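# Use held tongs to put the loaf in a paper bag

## Task

With the tongs that one gripper is already holding, and without either gripper touching the loaf directly, get the long loaf inside the paper bag. When you finish, the bag must be upright with its mouth open, the tongs must not touch the bag, and the jar must be upright on the tray. Do not release the loaf from much higher above its landing spot than the bag's own height, and do not drop the bag or put it down roughly.

## Robot and tools

Robot: two six-joint arms, left_arm and right_arm (URDF yam_ultra), each ending in a parallel two-finger gripper. Calibrated bases in the scene frame are left_arm at (-0.026, +0.271, +0.015) m and right_arm at (-0.048, -0.321, +0.024) m. Each is rotated only a fraction of a degree about vertical, and up is +z in both base frames. One gripper already holds the tongs when the session starts. The loaf should be handled only through the tongs.

Frames: the scene frame has its origin at table-top height, halfway between the nominal bases, with +x pointing out over the table, +z up and left_arm on the +y side. Arm names do not match left/right in the images. Every gripper pose, velocity, Hand target and wrist-camera pose is expressed in that arm's own base frame. Fixed cameras and the table use the scene frame. On a gripper, the fingers point along its +z axis and close along its y axis. end_effector_position is the point between the finger pads, about 1 cm short of the tips.

The row: every command is a single list of 16 numbers covering both arms, always all 16 even if one arm stays put. The order is left_arm x, y, z, qw, qx, qy, qz, opening, then right_arm in the same order. x, y, z are an absolute target position in metres in that arm's base frame. The quaternion is an absolute target orientation in that frame, w first. Opening runs from -1 (closed) to +1 (fully open, 0.094 m). It is absolute, not a change.

execute_actions(actions, cameras): actions is a list of actions. Each action is a list of up to 15 rows, one row per 1/30 s control step. An action always lasts 15 steps (0.5 s), so a short list repeats its final row. A target lying over 0.6 m from the gripper's current position along any of that gripper's axes gets the action rejected for both arms. If the first action is malformed or fails this test against the last reported state, the whole call is rejected. An empty list just reports state and images. cameras: list of names, ["all"], or []. If omitted, you get every camera for an empty call and none otherwise.

move(target, speed, blend, opening_speed, blocking, cameras): target is one 16-number row or up to 15 rows. It has no 0.6 m limit. Each gripper travels in a straight line from its Hand target and turns the short way. speed is in m/s (0.002 to 2.9, default 0.25), with turning capped at twice that in rad/s. It can be one value or one per target. blend is in metres and rounds corners of a list. opening_speed is on the -1..1 scale per second, at least 0.2. Use a low value when squeezing something that could crush. blocking=false returns after about 0.5 s while the move continues, and a new move replaces it. Paths last at most 10 s and take no notice of obstacles or the other arm. Grippers lag and overshoot more at speed or with a nearly straight arm. Steer clear of an arm's own base, since passing close can flip its shoulder posture. Openings in the first row are applied at once. Openings in later rows are applied on arrival, pausing all arms. The result adds a move: line naming the ending (done, off_target, moving, held, fault) and any limits (paced = pose clipped, held = steps withheld).

wait(seconds 0..10) lets time pass with the last commands held. stop brakes a running move. zoom_image(camera, region [x0,y0,x1,y1], at most 504x504 px) enlarges part of the newest image. read_manual gives licence text only. finished_scene(scene) ends the scene irreversibly; the goal must then hold with the robot doing nothing.

Cameras (all 896x504): cam_head_left, cam_head_right, cam_high, cam_low, cam_left_wrist, cam_right_wrist. Calibration matrices were supplied, but are only accurate to a few mm and degrees. Wrist images can lag behind arm motion.

Controller behaviour: each step, the commanded orientation is limited to 40 degrees from the measured one. Position is favoured over orientation. One action may stop short; the result's Hand target shows where the arm is now heading, so send the remainder next. Friction and gravity can leave a gripper a centimetre or more off target with no contact. To keep orientation, repeat the exact same quaternion rather than copying a drifted reported one. To park an arm, resend one fixed pose, taken from the last result before it stopped, on every call with its intended opening. An opening of 0 is a real command, so resend the current one to leave a gripper unchanged.

Result lines:
- End_effector_position and end_effector_quat_wxyz per arm, possibly off by a few cm.
- Hand target, and Tool commands (current gripper commands).
- grip_measured, on the opening scale. It reads slightly wide when empty and narrower than a firmly gripped part. It keeps following the command, so it cannot show when contact happens.
- Joint positions, where the last value is the finger gap in m.
- Joint torques, with offsets and gravity included; joints 1-3 wrap at ±28 N m.
- grip_effort_nm, the motor effort; negative means closing and it does not prove a grasp.
- Joint velocities, or "within noise".
- Sampled step positions, for execute_actions only.

Things to avoid:
- Letting the tongs or loaf slip or fall, or releasing anything while it is moving.
- Dropping the loaf from well above the bag's height, or knocking the bag over or closing it.
- Tipping the jar off the tray, or anything leaving the table; an item left off the table fails the task.
- Fast impacts or pushing hard past a contact.
- Letting the two arms collide or a gripper pinch the other's fingers, which can end the scene.
- Long reaches, heavy holds or pushing at unreachable poses. These overheat motors: MOTOR HOT shows at 75 °C, a fold-away fault at 90 °C, and the arm goes limp at 100 °C.

Loose objects may occasionally get a small push from outside.

Each tool is called after ">>>" in YAML: its name, and indented under it one key for each argument.

## Session

>>> execute_actions:
  actions: []

Scene clock: 0.00 s.
left_arm: end_effector_position=(+0.3495, +0.1734, +0.2056) grip_measured=-0.281 grip_effort_nm=n/a end_effector_quat_wxyz=(+0.312, -0.084, +0.946, +0.026) | right_arm: end_effector_position=(+0.3816, +0.0009, +0.4072) grip_measured=+1.000 grip_effort_nm=n/a end_effector_quat_wxyz=(+0.707, +0.000, +0.707, +0.000)
Joint positions: left_arm=[0.561 1.492 1.352 -0.829 0.227 0.313 0.034] | right_arm=[0 1.047 1.047 0 0 0 0.094]
Joint velocities: within noise
Joint torques (N m): no reading
Heat: left arm: 37 °C; right arm: 39 °C.
Hand target: left_arm +0.3496, +0.1726, +0.2094; +0.316, -0.083, +0.945, +0.026 | right_arm +0.3797, +0.0009, +0.4087; +0.707, +0.000, +0.707, +0.000
Tool commands: left_gripper/opening=-0.28397 right_gripper/opening=+1.0

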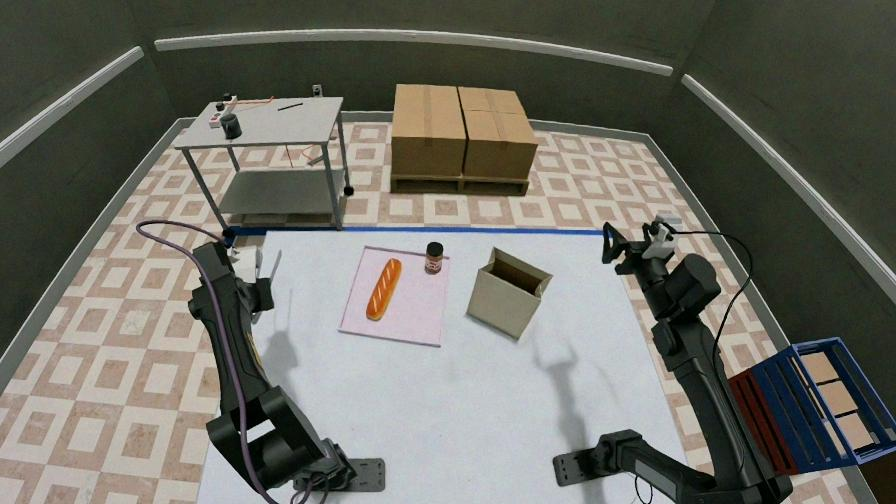

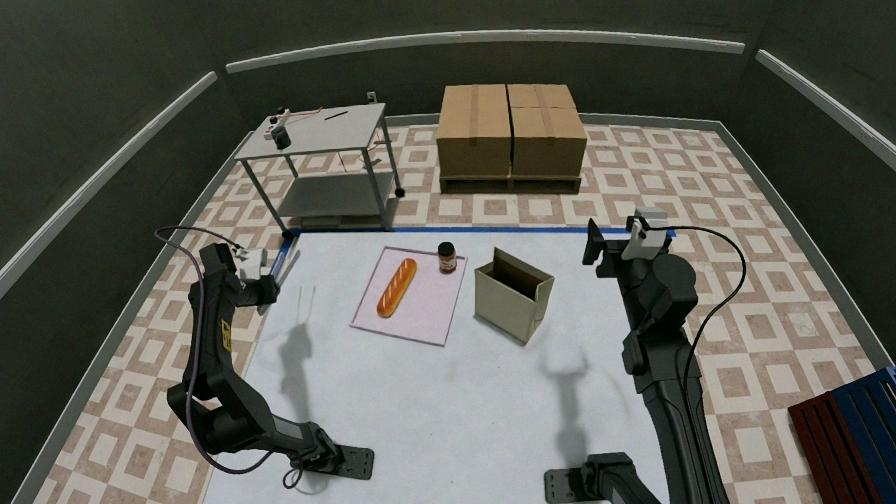

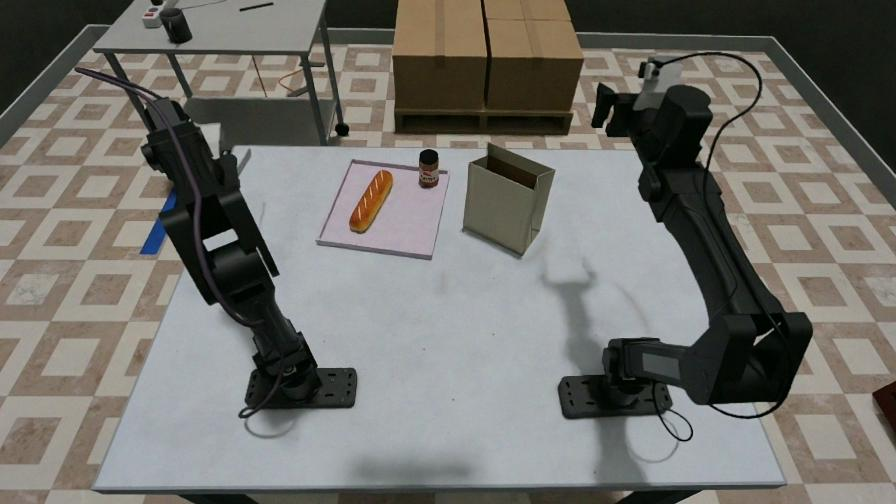

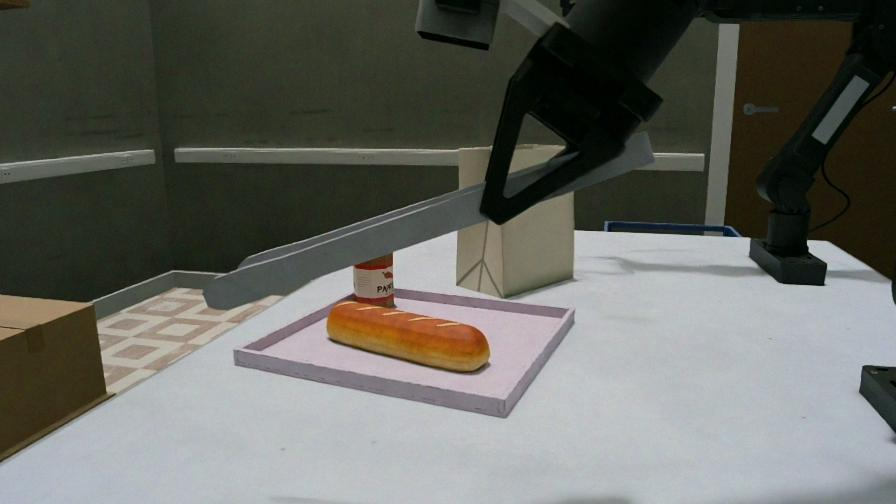

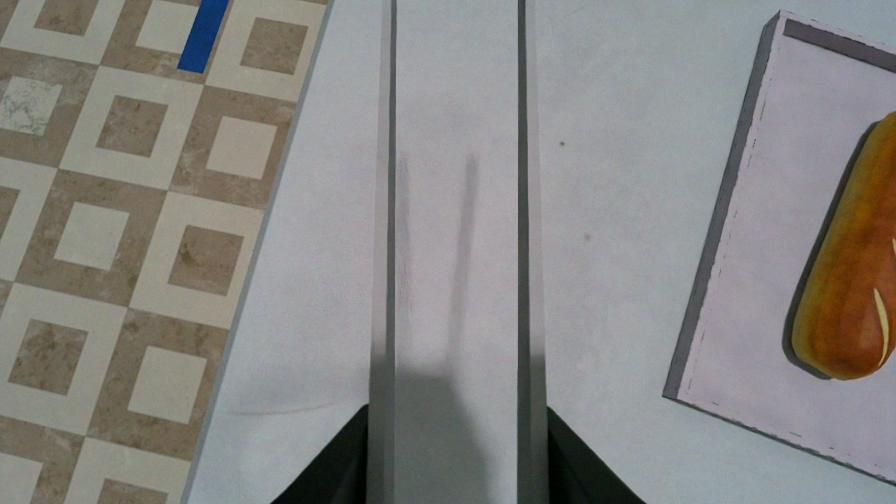

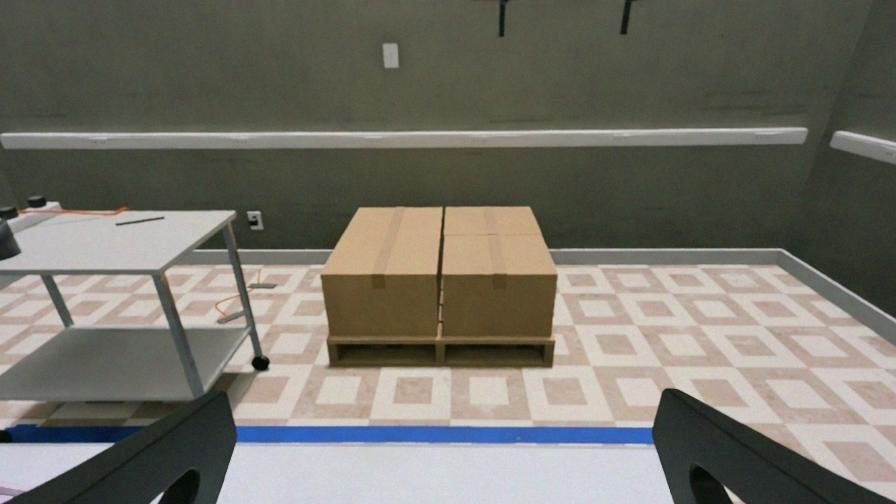

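>>> zoom_image:
  camera: "cam_low"
  region: [190, 0, 690, 420]

>>> zoom_image:
  camera: "cam_high"
  region: [290, 120, 590, 280]

>>> zoom_image:
  camera: "cam_head_right"
  region: [160, 210, 360, 320]

>>> zoom_image:
  camera: "cam_left_wrist"
  region: [250, 0, 700, 504]

Scaled by 1.008.

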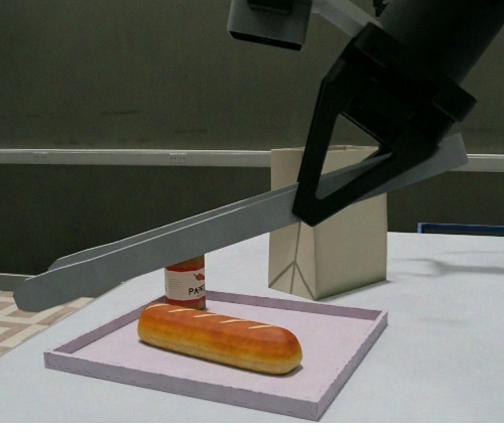

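Scaled by 1.680.

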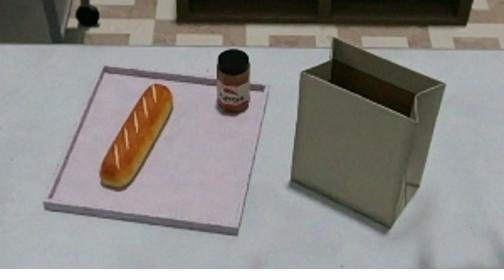

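Scaled by 2.520.

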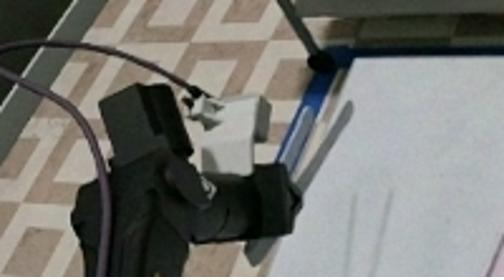

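Scaled by 1.000.

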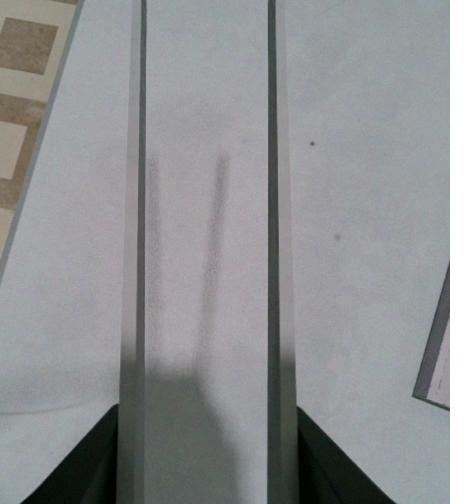

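>>> move:
  target:
    - [0.40,0.05,0.28,0.15,0,0.9887,0,-0.284,0.3816,0.0009,0.4072,0.707,0,0.707,0,1]
    - [0.4574,-0.0884,0.265,-0.0433,0.1114,0.9928,0.0049,-0.284,0.3816,0.0009,0.4072,0.707,0,0.707,0,1]
  speed: 0.2
  blend: 0.03
  cameras: ["all"]

Scene clock: 109.03 s.
left_arm: end_effector_position=(+0.4515, -0.0886, +0.2693) grip_measured=-0.281 grip_effort_nm=-0.208 end_effector_quat_wxyz=(+0.205, +0.117, +0.972, -0.013) | right_arm: end_effector_position=(+0.3816, +0.0009, +0.4075) grip_measured=+1.000 grip_effort_nm=0.017 end_effector_quat_wxyz=(+0.707, +0.000, +0.707, +0.000)
Joint positions: left_arm=[-0.199 2.135 2.556 -1.578 -0.007 0.043 0.034] | right_arm=[0 1.047 1.047 0.001 0 0 0.094]
Joint torques (N m): left_arm=[0.2 -10.4 6.98 1 0.02 -0.11] | right_arm=[-0.1 -2.81 8.8 1.92 -0.01 -0.01]
Heat: left arm: 42 °C; right arm: 46 °C.
Hand target: left_arm +0.4569, -0.0884, +0.2643; +0.202, +0.111, +0.973, -0.014 | right_arm +0.3816, +0.0008, +0.4072; +0.707, +0.000, +0.707, +0.000
Off the commanded pose: left_arm 0.007 m, 29 deg | right_arm 0.000 m, 0 deg.
joint sent to its limit (left arm) — joint 4 (wrist pitch), lower limit. The joint targets are off in orientation, not in position.
move: off_target (left_arm)
camera_calibration:
cam_left_wrist: T_world_to_cam=[[-0.226315, -0.972379, -0.0570956, 0.0371693], [-0.973851, 0.224681, 0.0336538, 0.489033], [-0.0198959, 0.0632189, -0.997801, 0.373136], [0, 0, 0, 1]] pos_world=[0.492081, -0.097323, 0.35798]
cam_right_wrist: T_world_to_cam=[[-0.00468066, -0.99984, 0.0172549, -0.00296298], [-0.424905, -0.0136314, -0.905135, 0.570791], [0.905226, -0.0115683, -0.424773, -0.0843997], [0, 0, 0, 1]] pos_world=[0.318919, 0.0038418, 0.480844]

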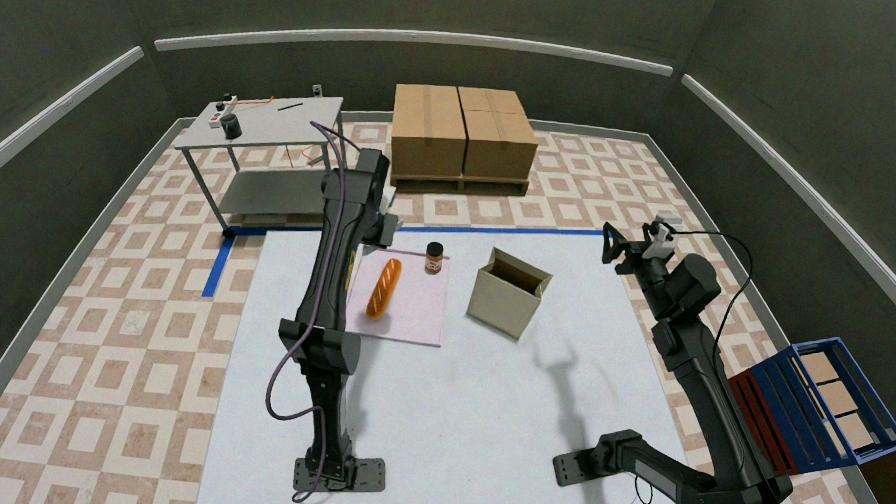

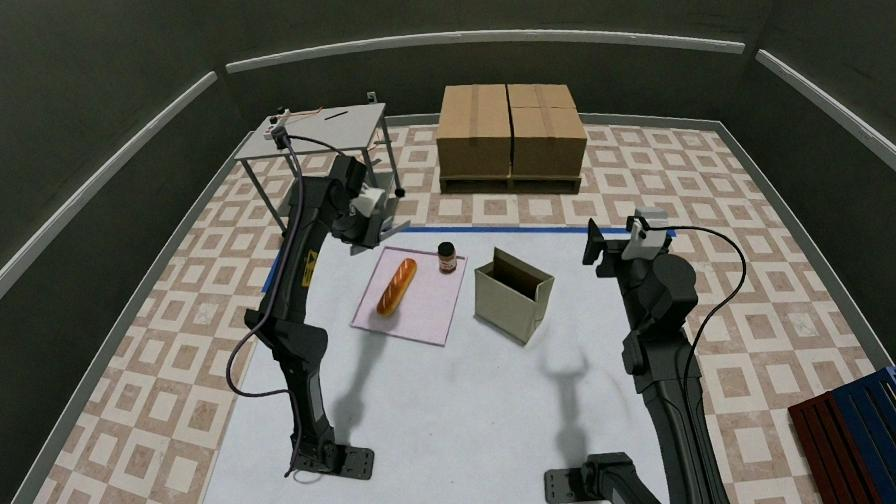

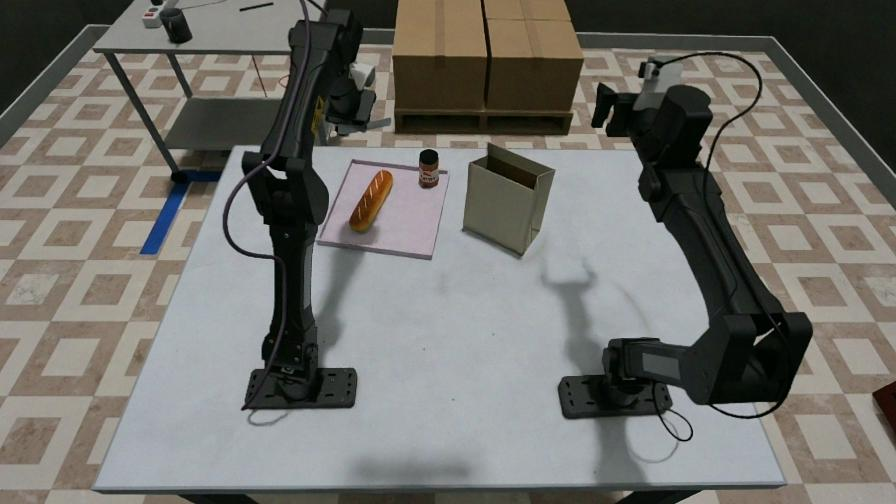

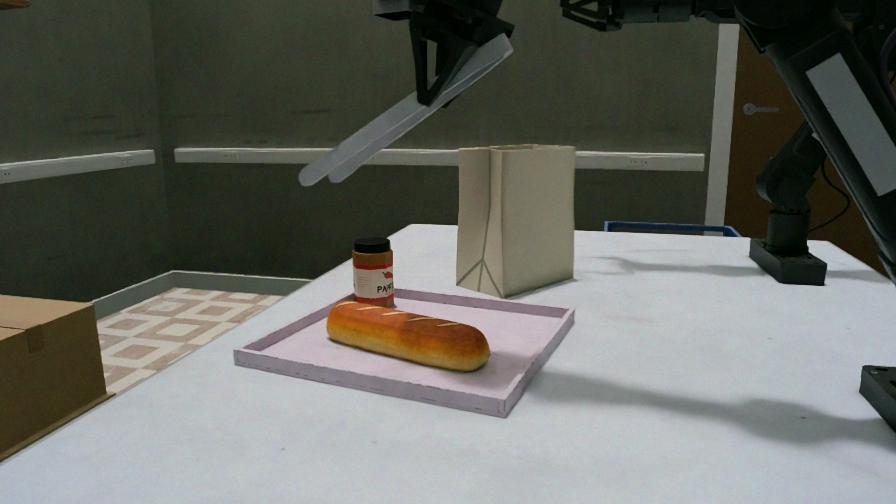

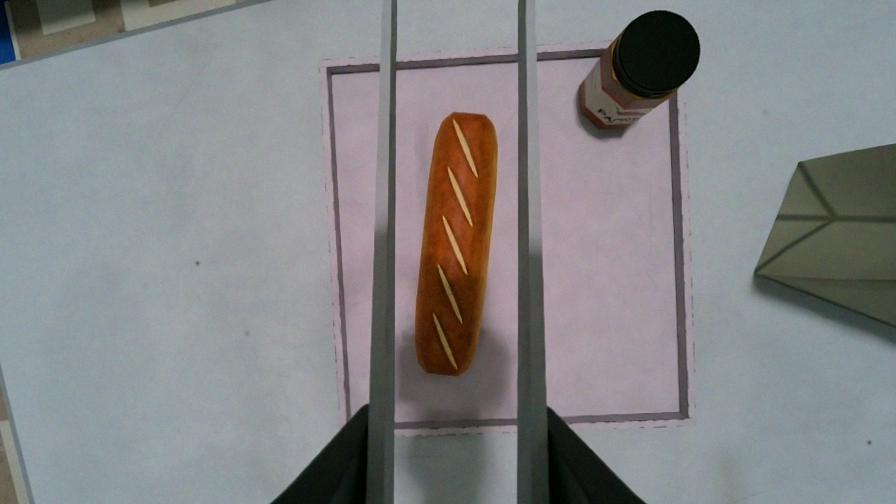

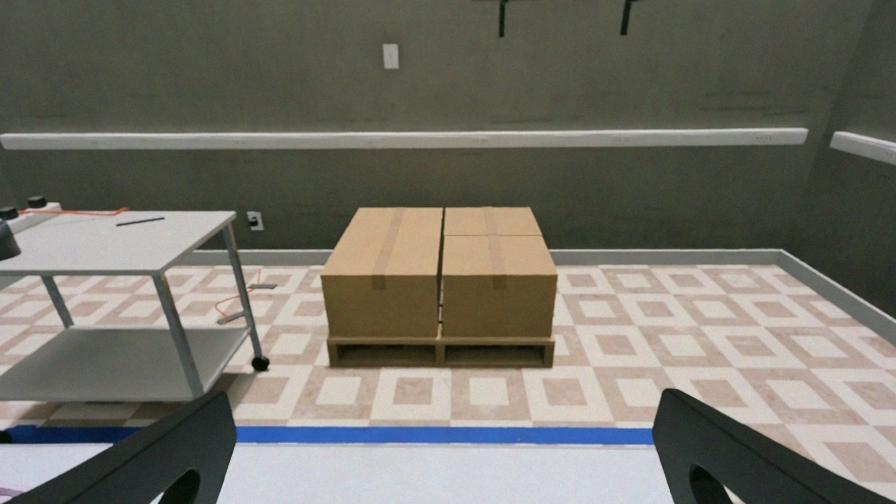

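>>> move:
  target: [0.45,-0.0884,0.25,0.205,0.117,0.972,-0.013,-0.22,0.3816,0.0009,0.4072,0.707,0,0.707,0,1]
  opening_speed: 0.2
  speed: 0.1
  cameras: ["cam_low","cam_left_wrist"]

Scene clock: 125.13 s.
left_arm: end_effector_position=(+0.4518, -0.0887, +0.2346) grip_measured=-0.222 grip_effort_nm=0.042 end_effector_quat_wxyz=(+0.182, +0.117, +0.976, -0.011) | right_arm: end_effector_position=(+0.3816, +0.0009, +0.4076) grip_measured=+1.000 grip_effort_nm=0.012 end_effector_quat_wxyz=(+0.708, +0.000, +0.706, +0.000)
Joint positions: left_arm=[-0.199 2.078 2.322 -1.448 -0.007 0.042 0.037] | right_arm=[0 1.047 1.047 0.002 0 0 0.094]
Joint torques (N m): left_arm=[-0.03 -17.01 4.21 1.16 0.02 0.03] | right_arm=[-0.1 -2.81 8.8 1.91 -0.01 -0.01]
Heat: left arm: 42 °C; right arm: 46 °C.
Hand target: left_arm +0.4498, -0.0885, +0.2500; +0.205, +0.117, +0.972, -0.013 | right_arm +0.3816, +0.0008, +0.4072; +0.707, +0.000, +0.707, +0.000
Off the commanded pose: left_arm 0.015 m, 3 deg | right_arm 0.000 m, 0 deg.
move: off_target (left_arm)
camera_calibration:
cam_left_wrist: T_world_to_cam=[[-0.228253, -0.972033, -0.0552442, 0.0356168], [-0.971266, 0.22341, 0.0820434, 0.477976], [-0.0674068, 0.0723834, -0.995096, 0.360202], [0, 0, 0, 1]] pos_world=[0.496651, -0.0982367, 0.321189]
Images, in order (width x height): cam_low 896x504, cam_left_wrist 896x504.

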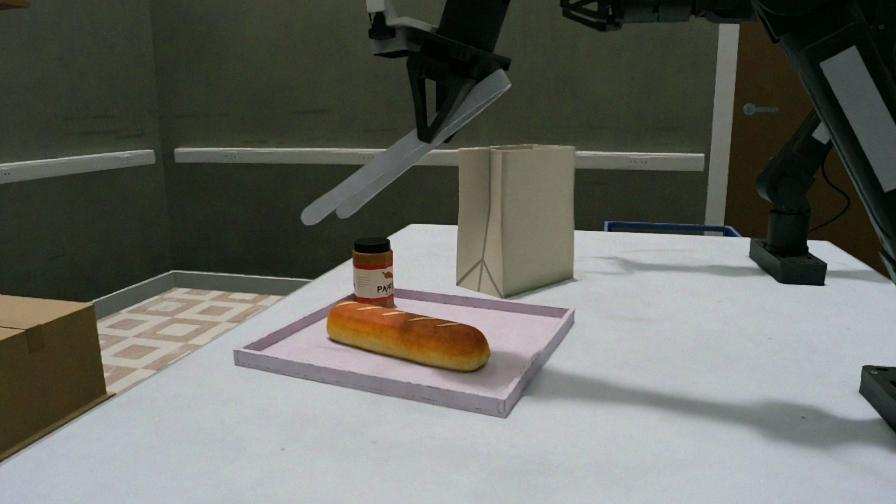

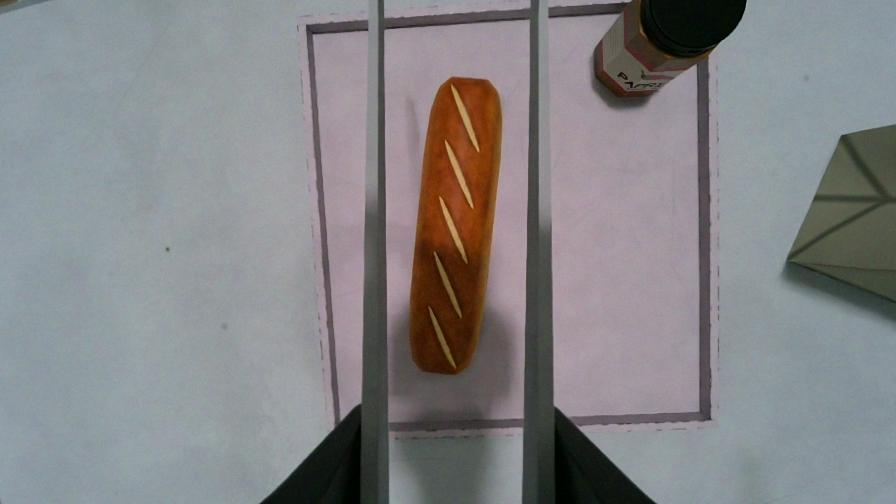

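>>> move:
  target: [0.429,-0.074,0.21,0.086,0.1644,0.9826,-0.0144,-0.15,0.3816,0.0009,0.4072,0.707,0,0.707,0,1]
  opening_speed: 0.2
  speed: 0.1
  cameras: ["cam_low","cam_left_wrist","cam_head_right"]

Scene clock: 139.10 s.
left_arm: end_effector_position=(+0.4297, -0.0751, +0.2261) grip_measured=-0.152 grip_effort_nm=0.061 end_effector_quat_wxyz=(+0.125, +0.161, +0.979, -0.012) | right_arm: end_effector_position=(+0.3816, +0.0009, +0.4076) grip_measured=+1.000 grip_effort_nm=0.007 end_effector_quat_wxyz=(+0.708, +0.000, +0.706, +0.000)
Joint positions: left_arm=[-0.166 2.097 2.351 -1.574 0.023 0.157 0.04] | right_arm=[0 1.047 1.047 0.002 0 0 0.094]
Joint torques (N m): left_arm=[0.29 -10.44 4.19 0.64 0.1 0.13] | right_arm=[-0.1 -2.81 8.8 1.91 -0.01 -0.01]
Heat: left arm: 44 °C; right arm: 46 °C.
Hand target: left_arm +0.4285, -0.0740, +0.2100; +0.100, +0.164, +0.981, -0.015 | right_arm +0.3816, +0.0008, +0.4072; +0.707, +0.000, +0.707, +0.000
Off the commanded pose: left_arm 0.016 m, 5 deg | right_arm 0.000 m, 0 deg.
joint sent to its limit (left arm) — joint 4 (wrist pitch), lower limit. The joint targets still meet the commanded pose.
move: off_target (left_arm)
camera_calibration:
cam_left_wrist: T_world_to_cam=[[-0.317275, -0.946939, -0.051414, 0.0826751], [-0.933255, 0.302142, 0.19428, 0.418367], [-0.168437, 0.109623, -0.979598, 0.392025], [0, 0, 0, 1]] pos_world=[0.482705, -0.091093, 0.306998]
Images, in order (width x height): cam_head_right 896x504, cam_low 896x504, cam_left_wrist 896x504.

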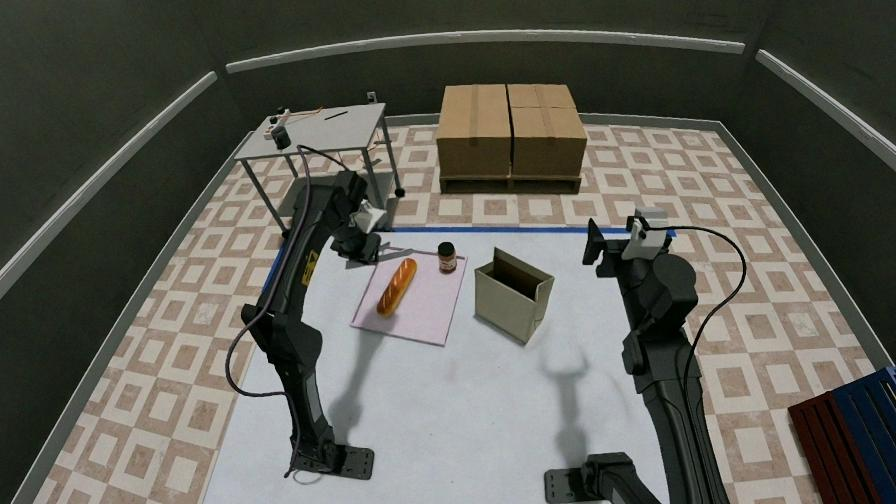

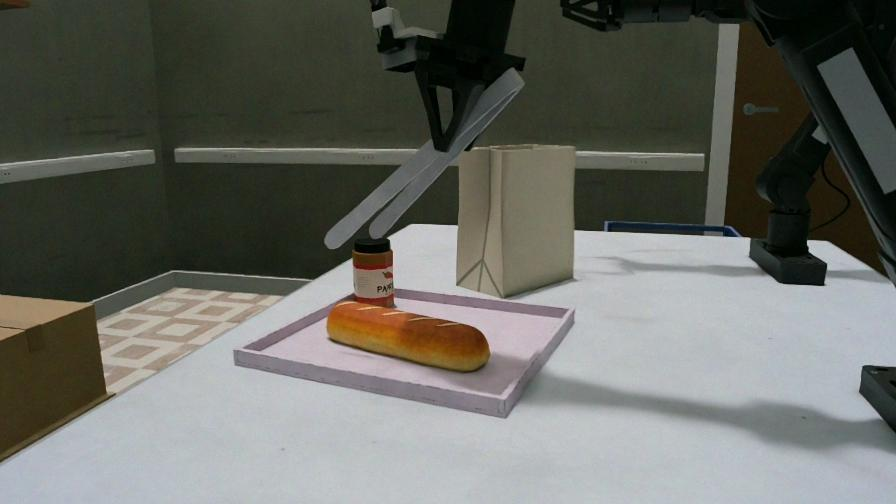

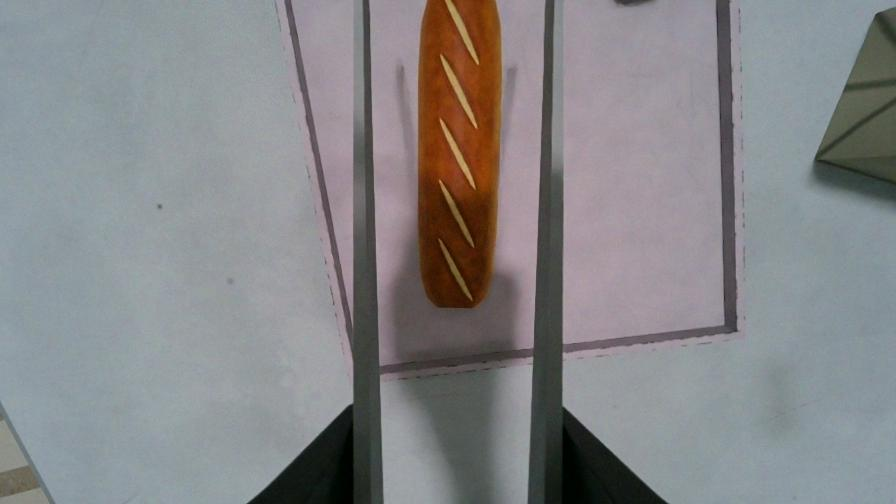

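>>> move:
  target: [0.429,-0.074,0.165,0.0958,0.1642,0.9816,-0.0148,-0.15,0.3816,0.0009,0.4072,0.707,0,0.707,0,1]
  speed: 0.08
  cameras: ["cam_low","cam_left_wrist","cam_high"]

Scene clock: 151.13 s.
left_arm: end_effector_position=(+0.4296, -0.0751, +0.1513) grip_measured=-0.152 grip_effort_nm=0.056 end_effector_quat_wxyz=(+0.074, +0.162, +0.984, -0.012) | right_arm: end_effector_position=(+0.3816, +0.0009, +0.4077) grip_measured=+1.000 grip_effort_nm=0.002 end_effector_quat_wxyz=(+0.708, +0.000, +0.706, +0.000)
Joint positions: left_arm=[-0.166 2.097 2.057 -1.383 0.024 0.159 0.04] | right_arm=[0 1.047 1.047 0.002 0 0 0.094]
Joint torques (N m): left_arm=[0.57 -17.47 4.26 0.74 0.03 0.1] | right_arm=[-0.1 -2.81 8.8 1.91 -0.01 -0.01]
Heat: left arm: 44 °C; right arm: 46 °C.
Hand target: left_arm +0.4289, -0.0740, +0.1649; +0.095, +0.164, +0.982, -0.015 | right_arm +0.3816, +0.0008, +0.4072; +0.707, +0.000, +0.707, +0.000
Off the commanded pose: left_arm 0.014 m, 3 deg | right_arm 0.001 m, 0 deg.
move: off_target (left_arm)
camera_calibration:
cam_left_wrist: T_world_to_cam=[[-0.323156, -0.945709, -0.0346919, 0.0788744], [-0.907684, 0.299375, 0.294083, 0.406486], [-0.267732, 0.126524, -0.95515, 0.35898], [0, 0, 0, 1]] pos_world=[0.49056, -0.092519, 0.226075]
Images, in order (width x height): cam_high 896x504, cam_low 896x504, cam_left_wrist 896x504.

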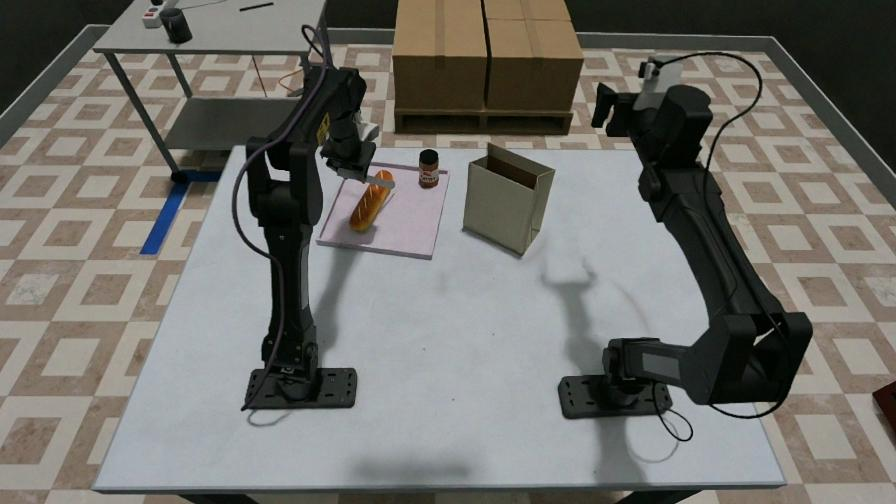

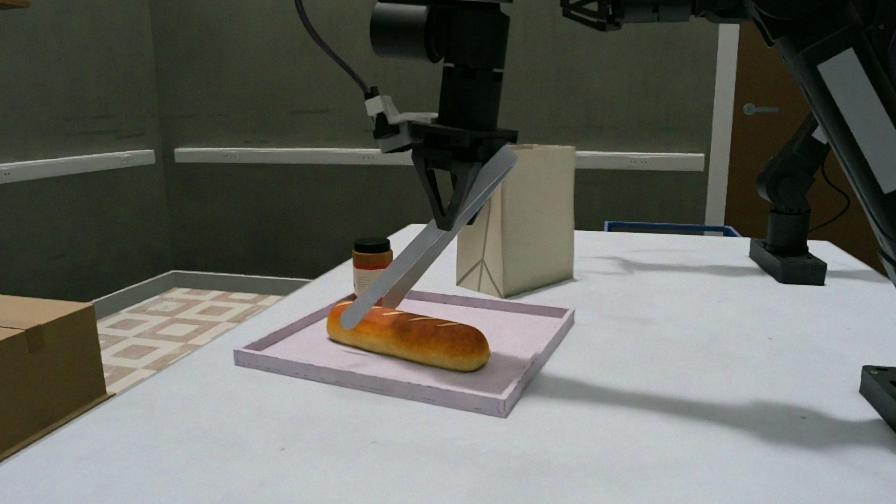

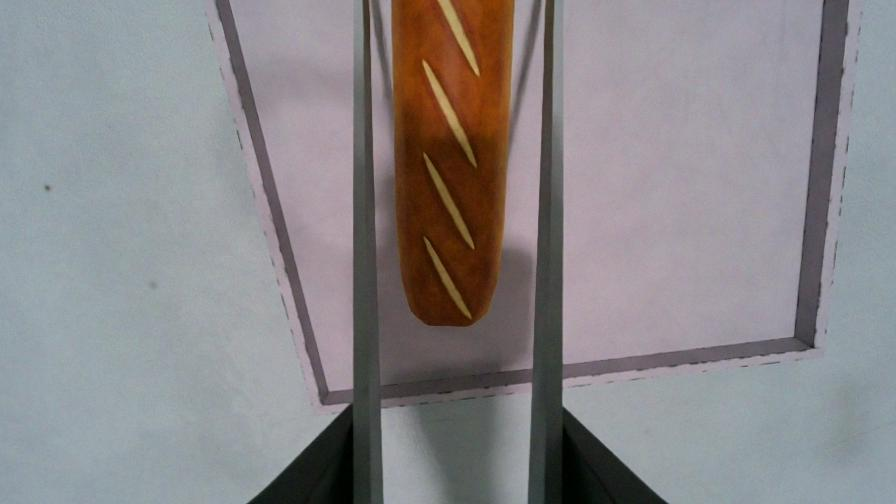

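>>> move:
  target: [0.438,-0.077,0.148,0.043,0.1648,0.9853,-0.0072,-0.15,0.3816,0.0009,0.4072,0.707,0,0.707,0,1]
  speed: 0.06
  cameras: ["cam_low","cam_left_wrist"]

>>> zoom_image:
  camera: "cam_low"
  region: [220, 200, 600, 430]

Scene clock: 163.57 s.
left_arm: end_effector_position=(+0.4341, -0.0748, +0.1543) grip_measured=-0.152 grip_effort_nm=0.056 end_effector_quat_wxyz=(+0.051, +0.162, +0.985, -0.009) | right_arm: end_effector_position=(+0.3816, +0.0009, +0.4077) grip_measured=+1.000 grip_effort_nm=0.012 end_effector_quat_wxyz=(+0.708, +0.000, +0.706, +0.000)
Joint positions: left_arm=[-0.166 2.186 2.216 -1.499 0.018 0.159 0.04] | right_arm=[0 1.047 1.047 0.002 0 0 0.094]
Joint torques (N m): left_arm=[-0.44 -11.06 7.76 0.41 -0.07 0.08] | right_arm=[-0.1 -2.81 8.8 1.91 -0.01 -0.01]
Heat: left arm: 48 °C; right arm: 47 °C.
Hand target: left_arm +0.4377, -0.0769, +0.1479; +0.044, +0.165, +0.985, -0.007 | right_arm +0.3816, +0.0008, +0.4072; +0.707, +0.000, +0.707, +0.000
Off the commanded pose: left_arm 0.008 m, 1 deg | right_arm 0.001 m, 0 deg.
move: done
camera_calibration:
cam_left_wrist: T_world_to_cam=[[-0.324039, -0.945478, -0.0327034, 0.0808066], [-0.893787, 0.294627, 0.338143, 0.396428], [-0.310071, 0.138801, -0.940527, 0.379971], [0, 0, 0, 1]] pos_world=[0.498325, -0.0931381, 0.225966]
Images, in order (width x height): cam_low 896x504, cam_left_wrist 896x504.

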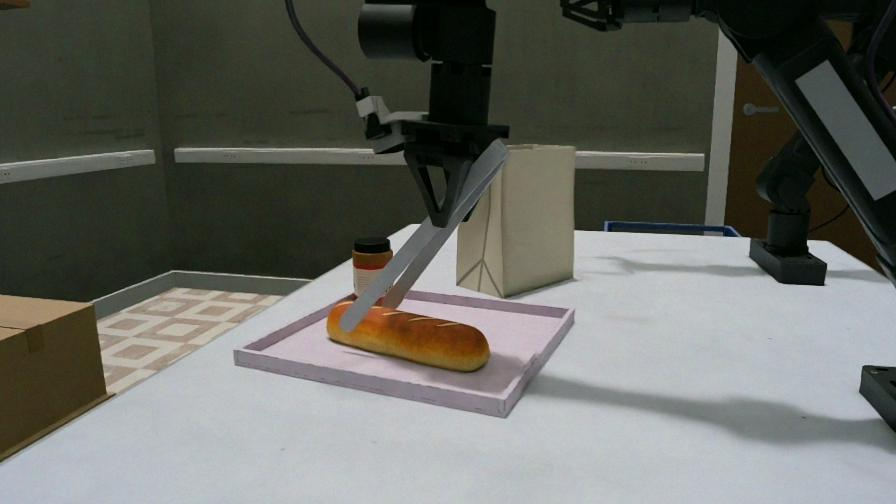

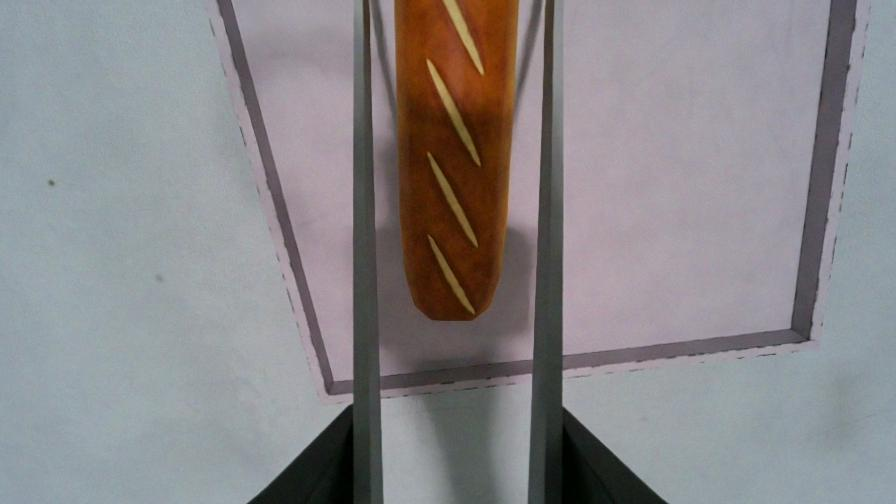

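Scaled by 1.326.

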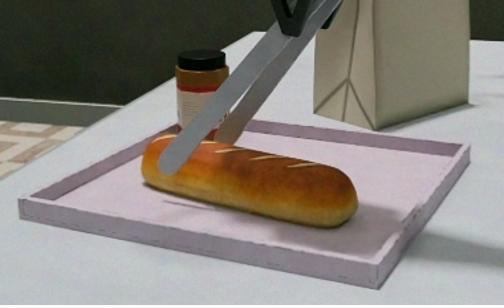

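>>> move:
  target: [0.422,-0.0705,0.142,0.043,0.1648,0.9853,-0.0072,-0.15,0.3816,0.0009,0.4072,0.707,0,0.707,0,1]
  speed: 0.05
  cameras: ["cam_low","cam_left_wrist"]

>>> zoom_image:
  camera: "cam_low"
  region: [220, 200, 600, 430]

Scene clock: 173.53 s.
left_arm: end_effector_position=(+0.4217, -0.0727, +0.1262) grip_measured=-0.152 grip_effort_nm=0.061 end_effector_quat_wxyz=(+0.018, +0.162, +0.987, -0.009) | right_arm: end_effector_position=(+0.3816, +0.0009, +0.4078) grip_measured=+1.000 grip_effort_nm=0.012 end_effector_quat_wxyz=(+0.708, +0.000, +0.706, +0.000)
Joint positions: left_arm=[-0.166 2.173 2.085 -1.446 0.018 0.16 0.04] | right_arm=[0 1.047 1.047 0.003 0 0 0.094]
Joint torques (N m): left_arm=[0.43 -18.61 4.25 0.57 0 0.12] | right_arm=[-0.09 -2.82 8.8 1.91 -0.01 -0.01]
Heat: left arm: 46 °C; right arm: 47 °C.
Hand target: left_arm +0.4218, -0.0705, +0.1418; +0.042, +0.165, +0.985, -0.007 | right_arm +0.3816, +0.0008, +0.4072; +0.707, +0.000, +0.707, +0.000
Off the commanded pose: left_arm 0.016 m, 3 deg | right_arm 0.001 m, 0 deg.
move: off_target (left_arm)
camera_calibration:
cam_left_wrist: T_world_to_cam=[[-0.32644, -0.944948, -0.0225849, 0.0776303], [-0.870222, 0.291126, 0.397442, 0.376545], [-0.368987, 0.149395, -0.917349, 0.372096], [0, 0, 0, 1]] pos_world=[0.490318, -0.0918547, 0.19344]
Images, in order (width x height): cam_low 896x504, cam_left_wrist 896x504.

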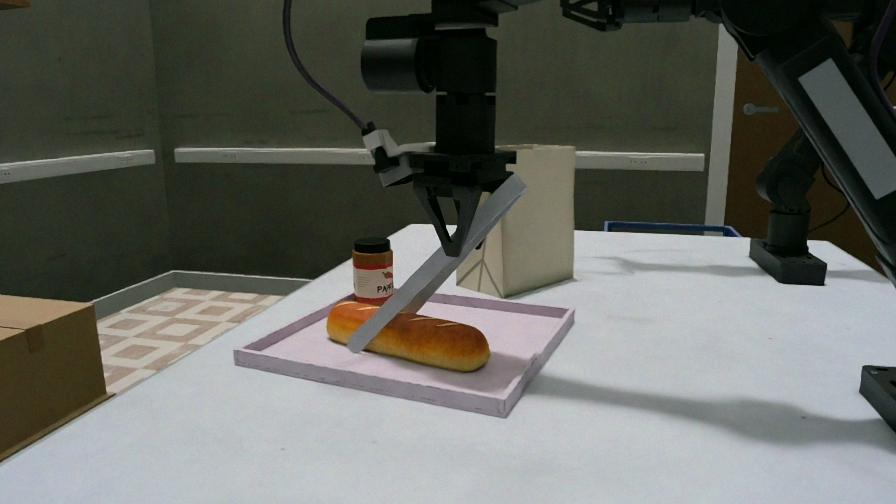

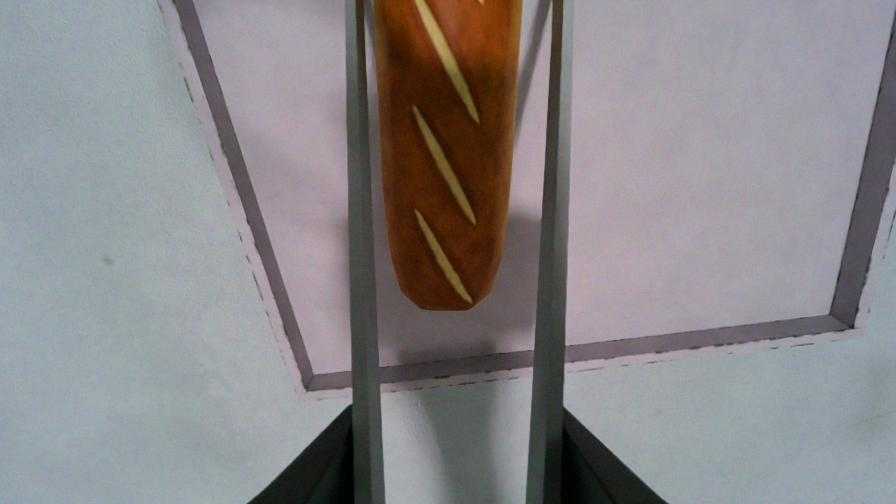

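Scaled by 1.326.

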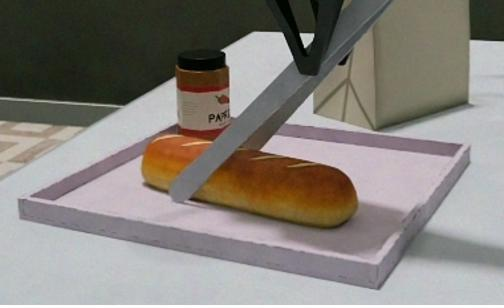

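>>> move:
  target: [0.422,-0.0705,0.142,0.043,0.1648,0.9853,-0.0072,-0.45,0.3816,0.0009,0.4072,0.707,0,0.707,0,1]
  opening_speed: 0.2
  speed: 0.05
  cameras: ["cam_low","cam_left_wrist"]

Scene clock: 181.93 s.
left_arm: end_effector_position=(+0.4220, -0.0723, +0.1262) grip_measured=-0.442 grip_effort_nm=-0.481 end_effector_quat_wxyz=(+0.019, +0.162, +0.987, -0.008) | right_arm: end_effector_position=(+0.3816, +0.0009, +0.4078) grip_measured=+1.000 grip_effort_nm=0.012 end_effector_quat_wxyz=(+0.708, +0.000, +0.706, +0.000)
Joint positions: left_arm=[-0.166 2.173 2.085 -1.445 0.015 0.16 0.026] | right_arm=[0 1.047 1.047 0.003 0 0 0.094]
Joint torques (N m): left_arm=[0.38 -18.7 4.11 0.53 -0.02 0.1] | right_arm=[-0.1 -2.81 8.8 1.9 -0.01 -0.01]
Heat: left arm: 49 °C; right arm: 48 °C.
Hand target: left_arm +0.4218, -0.0705, +0.1418; +0.042, +0.165, +0.985, -0.007 | right_arm +0.3816, +0.0008, +0.4072; +0.707, +0.000, +0.707, +0.000
Off the commanded pose: left_arm 0.016 m, 3 deg | right_arm 0.001 m, 0 deg.
move: off_target (left_arm)
camera_calibration:
cam_left_wrist: T_world_to_cam=[[-0.326671, -0.944807, -0.025, 0.0784772], [-0.870726, 0.290559, 0.396751, 0.376948], [-0.36759, 0.151376, -0.917586, 0.371776], [0, 0, 0, 1]] pos_world=[0.490516, -0.0916578, 0.193543]
Images, in order (width x height): cam_low 896x504, cam_left_wrist 896x504.

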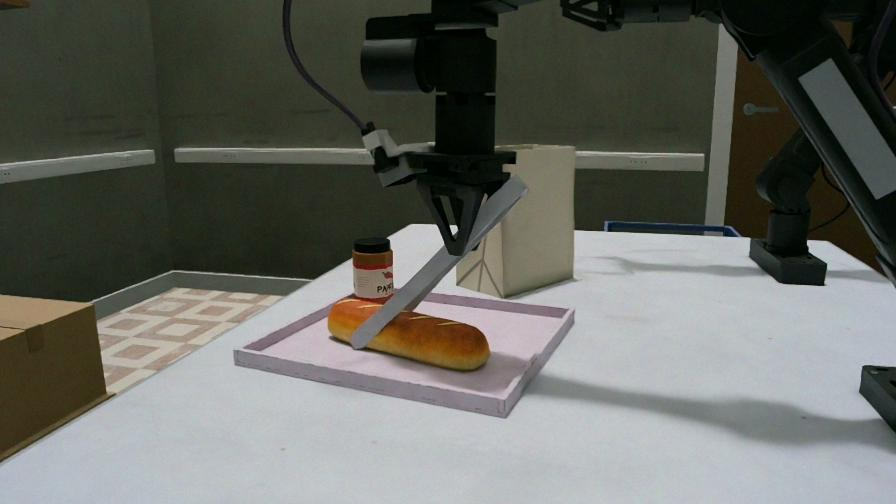

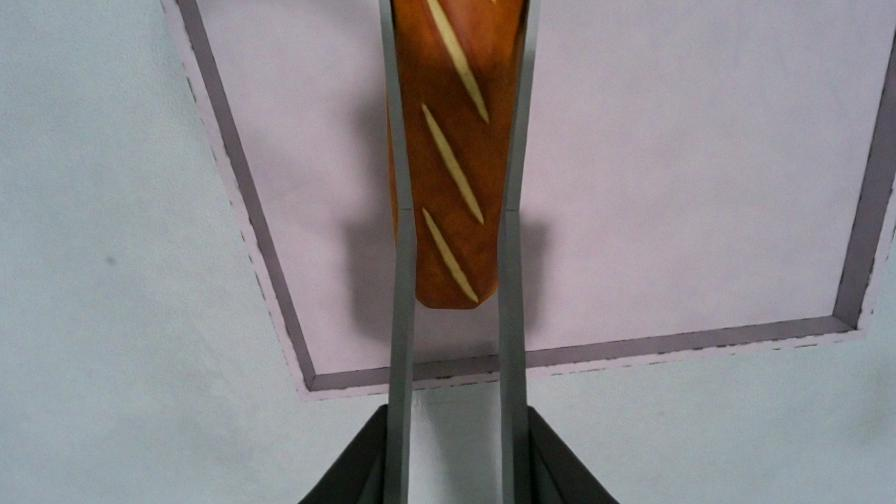

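>>> move:
  target: [0.425,-0.0705,0.25,0.1,0.1637,0.981,-0.016,-0.5,0.3816,0.0009,0.4072,0.707,0,0.707,0,1]
  opening_speed: 0.2
  speed: 0.1
  cameras: ["cam_low","cam_left_wrist","cam_high"]

Scene clock: 188.23 s.
left_arm: end_effector_position=(+0.4259, -0.0715, +0.2239) grip_measured=-0.498 grip_effort_nm=-0.437 end_effector_quat_wxyz=(+0.117, +0.160, +0.980, -0.013) | right_arm: end_effector_position=(+0.3816, +0.0009, +0.4078) grip_measured=+1.000 grip_effort_nm=0.007 end_effector_quat_wxyz=(+0.708, +0.000, +0.706, +0.000)
Joint positions: left_arm=[-0.158 2.09 2.335 -1.581 0.026 0.163 0.024] | right_arm=[0 1.047 1.047 0.003 0 0 0.094]
Joint torques (N m): left_arm=[0.57 -16.7 7.16 0.73 0.11 0.1] | right_arm=[-0.1 -2.81 8.8 1.9 -0.01 -0.01]
Heat: left arm: 51 °C; right arm: 48 °C.
Hand target: left_arm +0.4240, -0.0703, +0.2490; +0.151, +0.162, +0.975, -0.016 | right_arm +0.3816, +0.0008, +0.4072; +0.707, +0.000, +0.707, +0.000
Off the commanded pose: left_arm 0.026 m, 2 deg | right_arm 0.001 m, 0 deg.
joint sent to its limit (left arm) — joint 4 (wrist pitch), lower limit. The joint targets are off in orientation, not in position.
move: off_target (left_arm)
camera_calibration:
cam_left_wrist: T_world_to_cam=[[-0.316472, -0.94743, -0.0471462, 0.0834071], [-0.930387, 0.300319, 0.210211, 0.409214], [-0.185002, 0.11039, -0.976519, 0.395161], [0, 0, 0, 1]] pos_world=[0.480229, -0.0874941, 0.303793]
Images, in order (width x height): cam_high 896x504, cam_low 896x504, cam_left_wrist 896x504.

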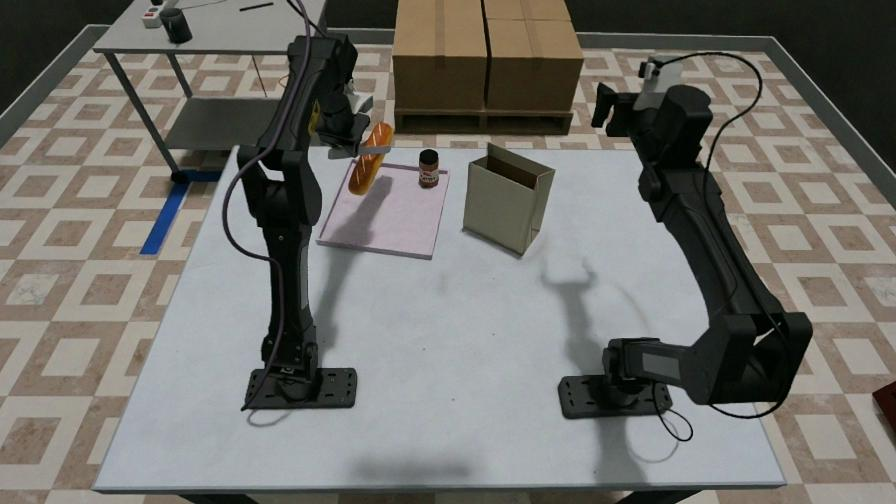

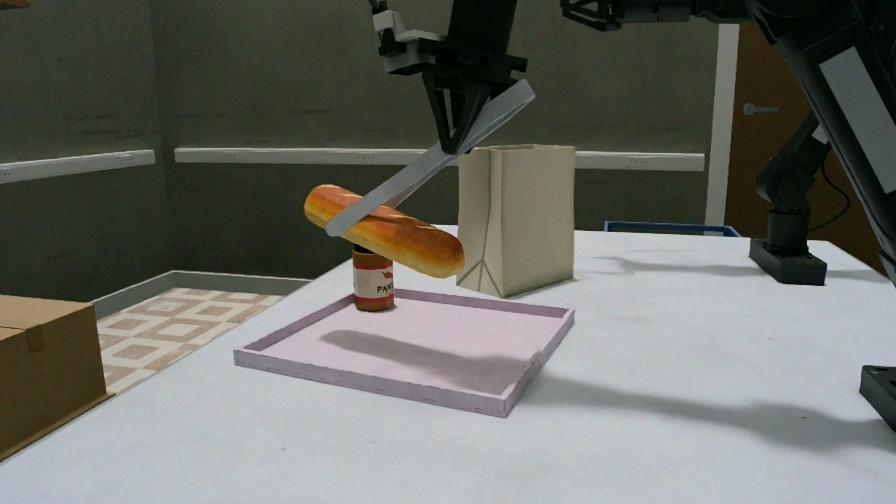

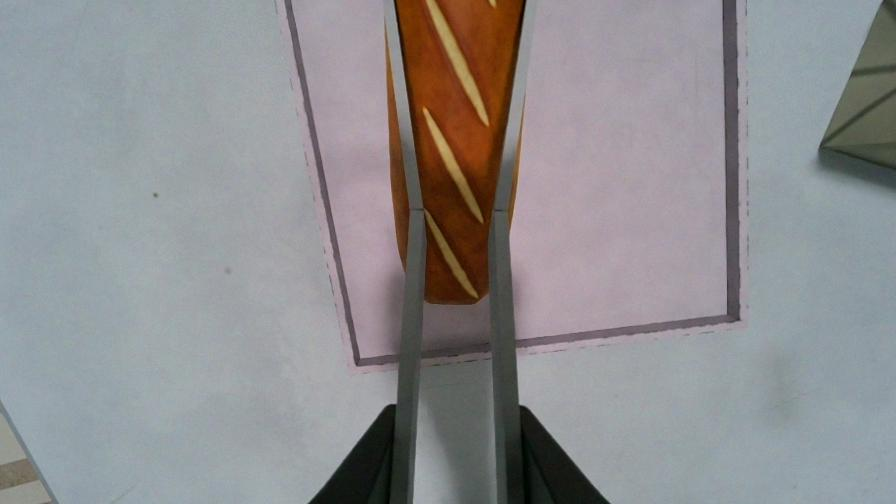

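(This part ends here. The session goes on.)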